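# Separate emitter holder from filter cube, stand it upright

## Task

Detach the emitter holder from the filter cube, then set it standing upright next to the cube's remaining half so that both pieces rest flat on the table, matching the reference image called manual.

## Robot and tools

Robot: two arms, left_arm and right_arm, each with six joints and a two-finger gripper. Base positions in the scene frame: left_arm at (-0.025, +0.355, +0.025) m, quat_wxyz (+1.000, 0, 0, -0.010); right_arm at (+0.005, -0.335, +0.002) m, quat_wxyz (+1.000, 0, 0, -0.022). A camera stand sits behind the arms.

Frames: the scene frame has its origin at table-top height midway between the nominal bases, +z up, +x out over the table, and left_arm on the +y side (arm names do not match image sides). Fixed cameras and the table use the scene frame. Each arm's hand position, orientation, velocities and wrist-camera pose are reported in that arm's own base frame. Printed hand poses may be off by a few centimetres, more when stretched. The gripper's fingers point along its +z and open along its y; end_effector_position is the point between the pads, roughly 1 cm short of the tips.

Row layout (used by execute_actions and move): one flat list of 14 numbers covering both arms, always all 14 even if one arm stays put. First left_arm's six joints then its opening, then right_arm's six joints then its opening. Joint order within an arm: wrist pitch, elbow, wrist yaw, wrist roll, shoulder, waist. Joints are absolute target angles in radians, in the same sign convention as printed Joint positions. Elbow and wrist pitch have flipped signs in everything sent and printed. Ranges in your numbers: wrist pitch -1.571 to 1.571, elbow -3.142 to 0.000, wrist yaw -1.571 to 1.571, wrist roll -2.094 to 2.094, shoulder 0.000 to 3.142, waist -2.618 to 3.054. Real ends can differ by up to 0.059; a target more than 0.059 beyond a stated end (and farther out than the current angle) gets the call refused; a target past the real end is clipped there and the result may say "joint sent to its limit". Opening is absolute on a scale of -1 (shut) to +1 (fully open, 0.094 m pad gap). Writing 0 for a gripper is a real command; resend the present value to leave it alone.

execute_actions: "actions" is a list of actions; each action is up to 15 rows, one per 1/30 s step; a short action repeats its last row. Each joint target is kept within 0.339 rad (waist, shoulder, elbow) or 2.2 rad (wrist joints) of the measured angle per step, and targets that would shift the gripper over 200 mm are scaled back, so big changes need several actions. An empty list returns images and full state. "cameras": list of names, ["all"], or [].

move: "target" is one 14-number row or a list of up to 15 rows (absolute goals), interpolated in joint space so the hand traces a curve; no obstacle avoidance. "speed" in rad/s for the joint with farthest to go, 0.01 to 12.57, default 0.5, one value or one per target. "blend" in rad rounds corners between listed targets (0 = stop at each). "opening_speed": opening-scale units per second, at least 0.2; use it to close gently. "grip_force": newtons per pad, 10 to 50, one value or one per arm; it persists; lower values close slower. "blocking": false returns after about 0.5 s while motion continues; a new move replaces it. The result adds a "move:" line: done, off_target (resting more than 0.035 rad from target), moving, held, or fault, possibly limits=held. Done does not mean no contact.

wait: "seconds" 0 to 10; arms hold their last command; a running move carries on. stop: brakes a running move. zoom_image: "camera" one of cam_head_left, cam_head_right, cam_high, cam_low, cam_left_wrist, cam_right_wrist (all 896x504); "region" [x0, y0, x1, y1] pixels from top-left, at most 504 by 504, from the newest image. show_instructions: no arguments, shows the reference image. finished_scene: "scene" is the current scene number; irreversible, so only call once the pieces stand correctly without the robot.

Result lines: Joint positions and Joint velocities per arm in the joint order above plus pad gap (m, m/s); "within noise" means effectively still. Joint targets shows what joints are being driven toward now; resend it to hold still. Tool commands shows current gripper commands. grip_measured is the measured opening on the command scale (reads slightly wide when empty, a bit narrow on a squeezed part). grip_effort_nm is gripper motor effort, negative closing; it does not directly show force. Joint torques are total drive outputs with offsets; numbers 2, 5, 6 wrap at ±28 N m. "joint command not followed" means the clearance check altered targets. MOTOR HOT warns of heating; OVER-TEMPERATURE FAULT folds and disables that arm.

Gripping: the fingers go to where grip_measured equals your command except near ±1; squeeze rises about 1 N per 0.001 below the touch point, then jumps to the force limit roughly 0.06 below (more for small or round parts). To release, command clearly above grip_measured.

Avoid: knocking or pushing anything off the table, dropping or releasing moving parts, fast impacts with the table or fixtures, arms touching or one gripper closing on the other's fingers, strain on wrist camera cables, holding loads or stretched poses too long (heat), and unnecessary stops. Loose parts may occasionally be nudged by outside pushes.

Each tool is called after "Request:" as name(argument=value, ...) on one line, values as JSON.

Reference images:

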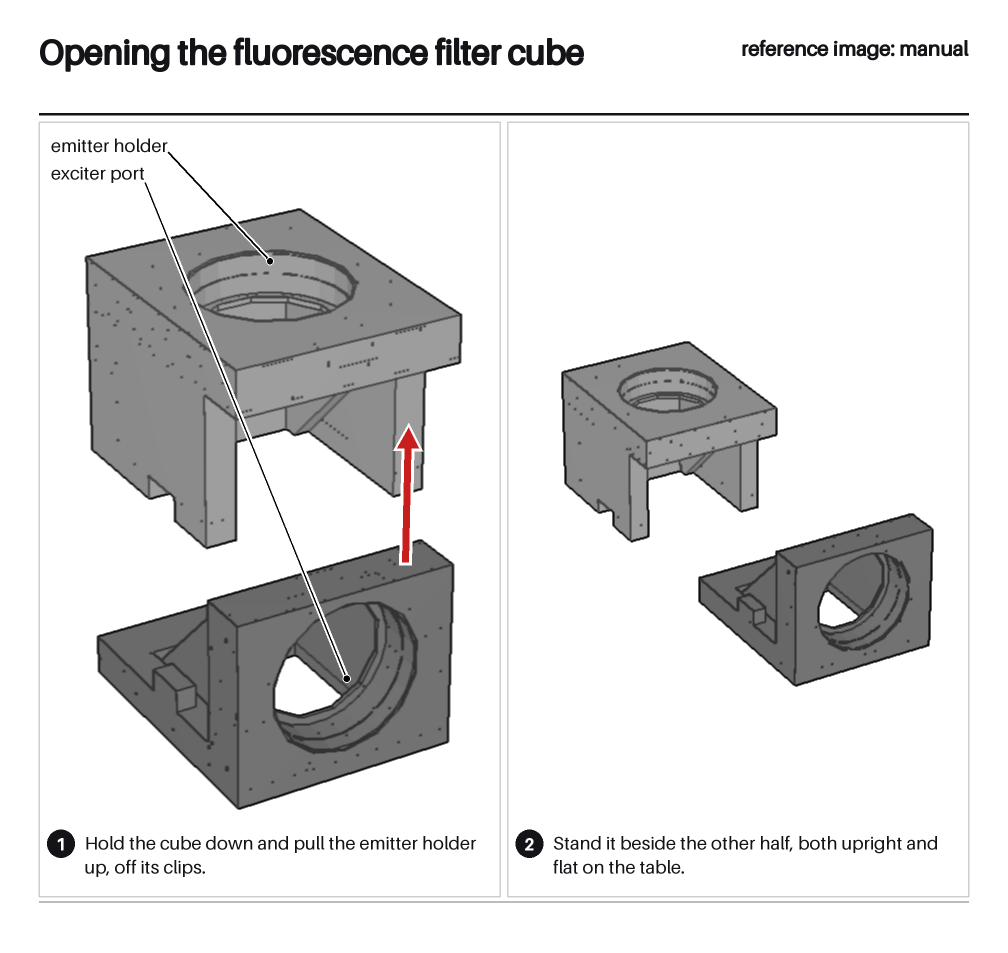

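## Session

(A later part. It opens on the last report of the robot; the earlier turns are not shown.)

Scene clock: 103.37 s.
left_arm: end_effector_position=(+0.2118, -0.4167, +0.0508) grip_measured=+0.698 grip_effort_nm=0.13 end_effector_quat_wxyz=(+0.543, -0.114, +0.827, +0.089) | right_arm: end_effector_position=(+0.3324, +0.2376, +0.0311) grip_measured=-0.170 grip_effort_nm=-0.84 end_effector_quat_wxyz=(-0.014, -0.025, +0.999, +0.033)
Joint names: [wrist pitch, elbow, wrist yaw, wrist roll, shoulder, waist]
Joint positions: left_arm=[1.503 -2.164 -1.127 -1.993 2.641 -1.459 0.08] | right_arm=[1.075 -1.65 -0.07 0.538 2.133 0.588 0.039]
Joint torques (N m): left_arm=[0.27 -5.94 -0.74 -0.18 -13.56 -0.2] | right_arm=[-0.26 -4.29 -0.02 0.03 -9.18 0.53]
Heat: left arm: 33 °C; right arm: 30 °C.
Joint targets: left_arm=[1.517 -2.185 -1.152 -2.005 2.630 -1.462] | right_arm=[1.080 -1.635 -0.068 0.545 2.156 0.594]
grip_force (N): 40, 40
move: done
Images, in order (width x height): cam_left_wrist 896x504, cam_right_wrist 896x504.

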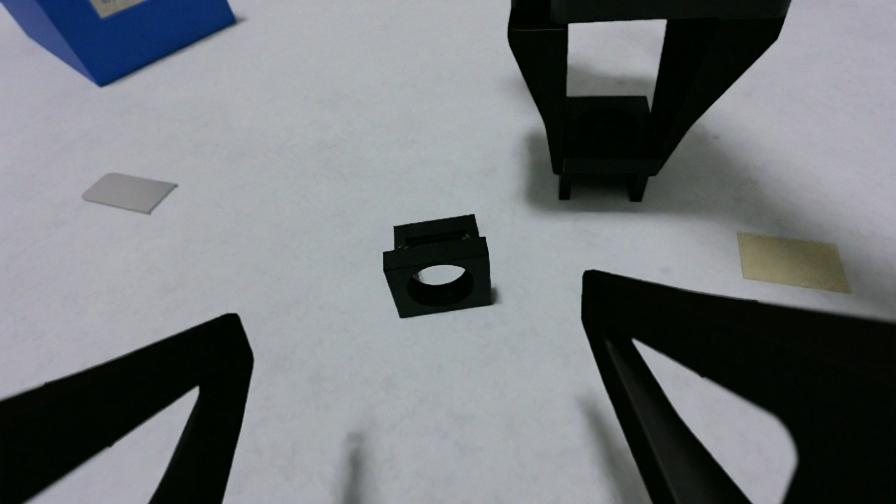

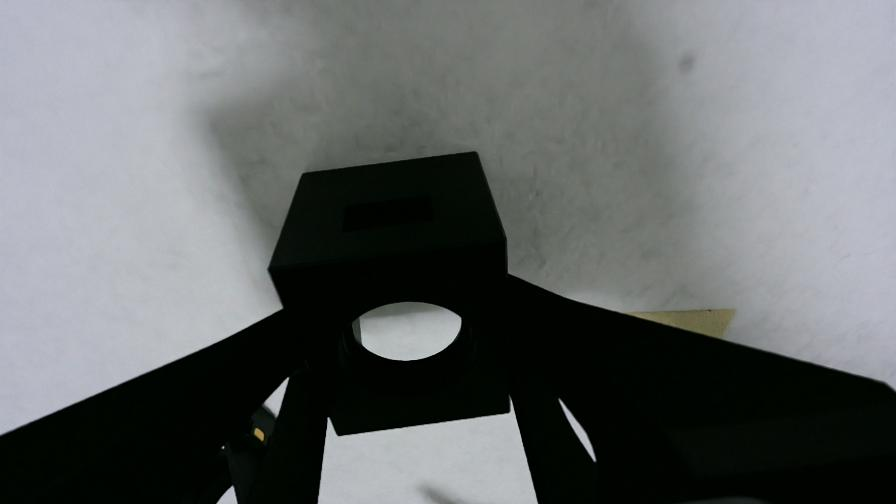

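Request:
move(target=[1.517, -2.185, -1.152, -2.005, 2.630, -1.462, 0.7, 1.080, -1.640, -0.068, 0.545, 2.150, 0.594, 0.35], opening_speed=0.5, cameras=["cam_left_wrist", "cam_right_wrist"])

Request:
zoom_image(camera="cam_left_wrist", region=[500, 40, 720, 240])

Scene clock: 105.27 s.
left_arm: end_effector_position=(+0.2118, -0.4167, +0.0508) grip_measured=+0.698 grip_effort_nm=0.13 end_effector_quat_wxyz=(+0.543, -0.114, +0.827, +0.089) | right_arm: end_effector_position=(+0.3328, +0.2379, +0.0311) grip_measured=+0.347 grip_effort_nm=0.15 end_effector_quat_wxyz=(-0.013, -0.025, +0.999, +0.033)
Joint names: [wrist pitch, elbow, wrist yaw, wrist roll, shoulder, waist]
Joint positions: left_arm=[1.503 -2.164 -1.127 -1.993 2.641 -1.459 0.08] | right_arm=[1.074 -1.65 -0.07 0.538 2.133 0.588 0.063]
Joint torques (N m): left_arm=[0.25 -5.97 -0.74 -0.17 -13.59 -0.25] | right_arm=[-0.24 -4.81 -0.01 0.05 -9.68 0.46]
Heat: left arm: 33 °C; right arm: 29 °C.
Joint targets: left_arm=[1.517 -2.185 -1.152 -2.005 2.630 -1.462] | right_arm=[1.080 -1.640 -0.068 0.545 2.150 0.594]
grip_force (N): 40, 40
move: done
Images, in order (width x height): cam_left_wrist 896x504, cam_right_wrist 896x504.

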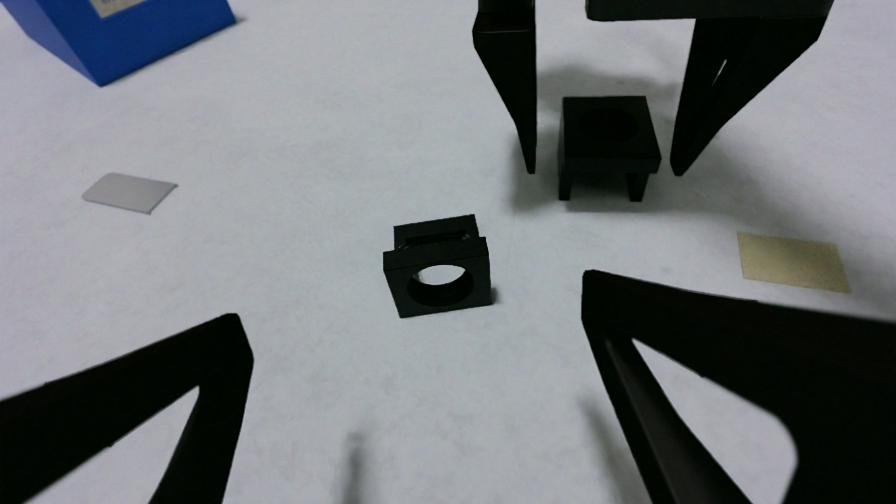

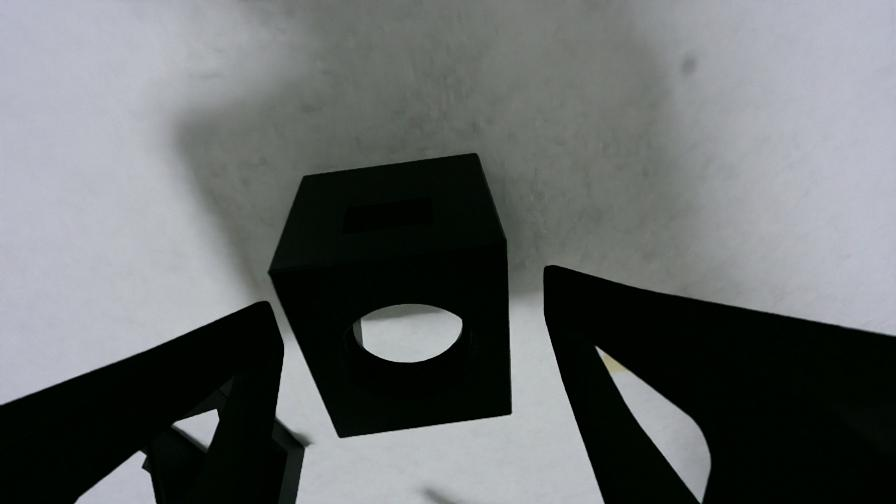

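Scaled by 2.291 from the camera's 896x504 image, which has a finer 1280x720 frame.

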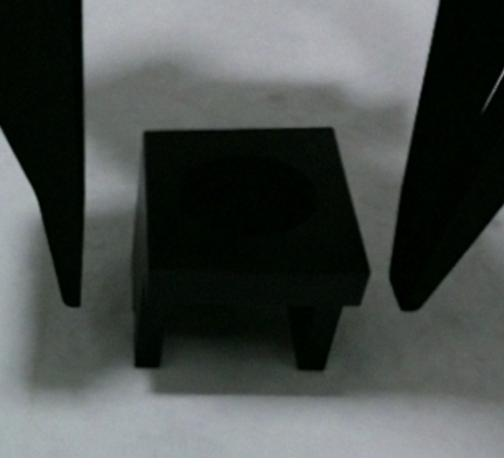

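Request:
move(target=[[1.517, -2.185, -1.152, -2.005, 2.630, -1.462, 0.7, 1.092, -1.668, -0.068, 0.545, 2.092, 0.594, 0.35], [1.517, -2.185, -1.152, -2.005, 2.630, -1.462, 0.7, 1.334, -1.876, -0.068, 0.545, 2.058, 0.594, 0.35]], speed=0.3, blend=[0.01, 0], cameras=["all"])

Request:
zoom_image(camera="cam_left_wrist", region=[360, 40, 720, 340])

Scene clock: 107.80 s.
left_arm: end_effector_position=(+0.2118, -0.4167, +0.0508) grip_measured=+0.698 grip_effort_nm=0.14 end_effector_quat_wxyz=(+0.543, -0.114, +0.827, +0.089) | right_arm: end_effector_position=(+0.3342, +0.2388, +0.0971) grip_measured=+0.347 grip_effort_nm=0.15 end_effector_quat_wxyz=(-0.008, -0.025, +0.999, +0.036)
Joint names: [wrist pitch, elbow, wrist yaw, wrist roll, shoulder, waist]
Joint positions: left_arm=[1.503 -2.164 -1.127 -1.993 2.641 -1.459 0.08] | right_arm=[1.304 -1.854 -0.07 0.538 2.094 0.588 0.063]
Joint torques (N m): left_arm=[0.26 -5.97 -0.75 -0.18 -13.6 -0.24] | right_arm=[-0.03 -8.02 -0.04 0.06 -13.96 0.49]
Heat: left arm: 34 °C; right arm: 29 °C.
Joint targets: left_arm=[1.517 -2.185 -1.152 -2.005 2.630 -1.462] | right_arm=[1.334 -1.876 -0.068 0.545 2.058 0.594]
grip_force (N): 40, 40
move: off_target (right_arm); right_arm: the shoulder is farthest, 0.036 rad from its target

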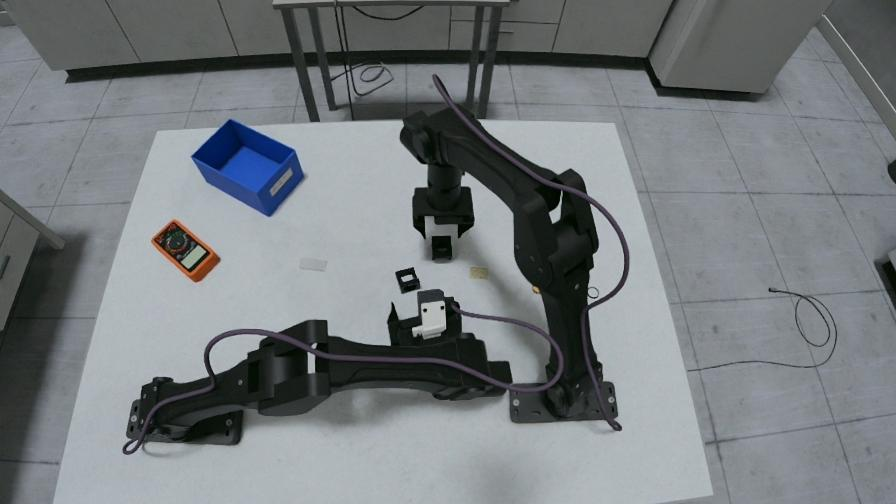

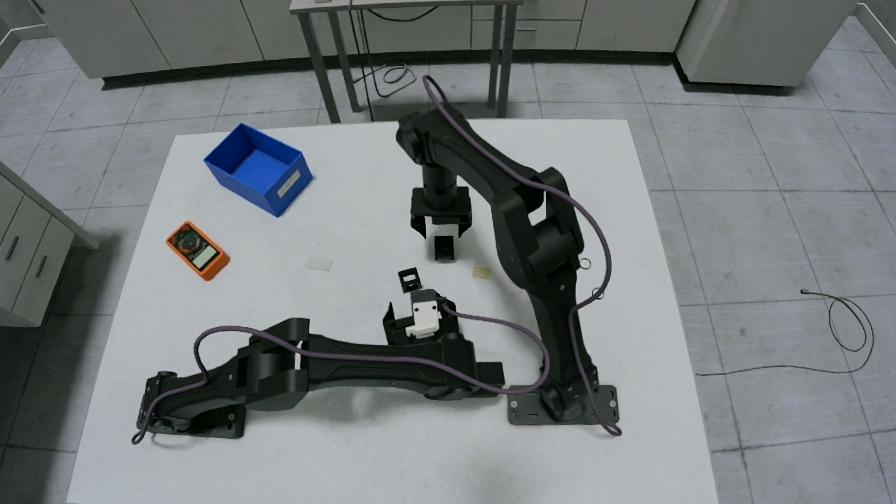

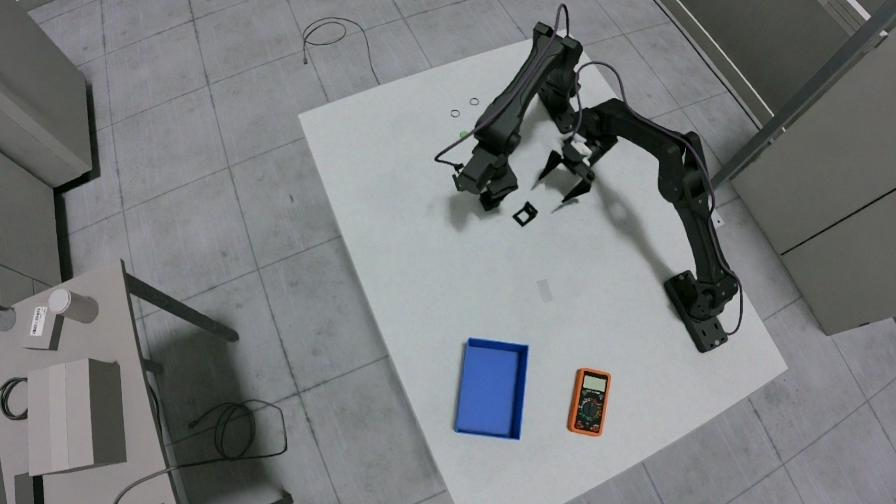

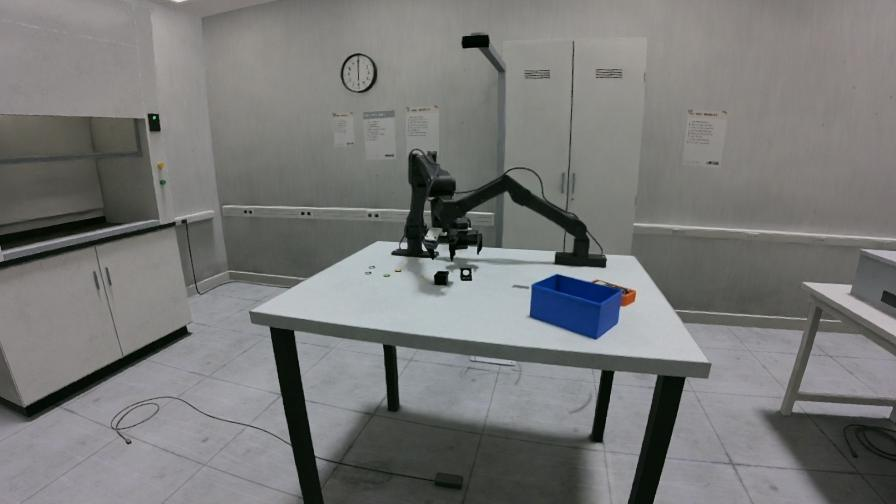

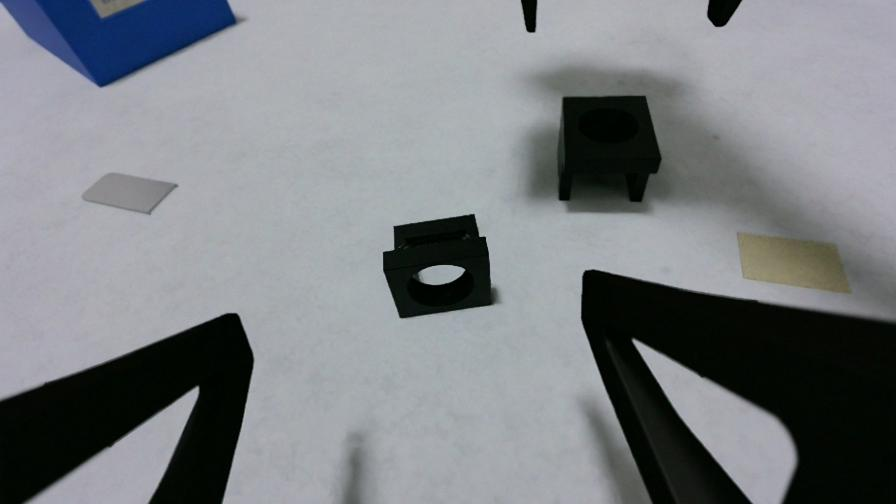

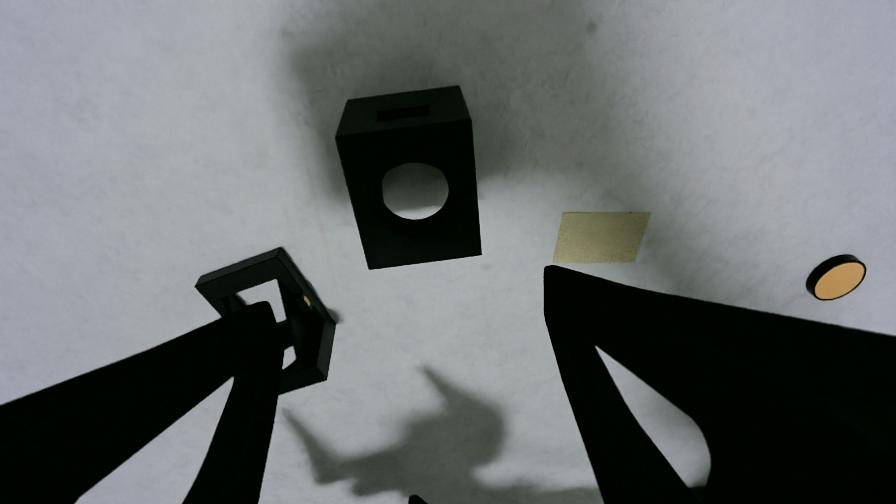

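Scaled by 1.400 from the camera's 896x504 image, which has a finer 1280x720 frame.

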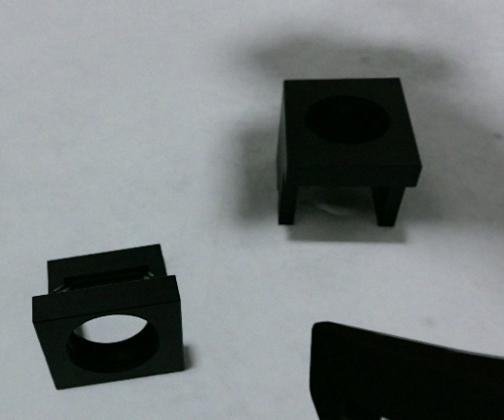

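Request:
finished_scene(scene=2)

The scene is finished: the task was done.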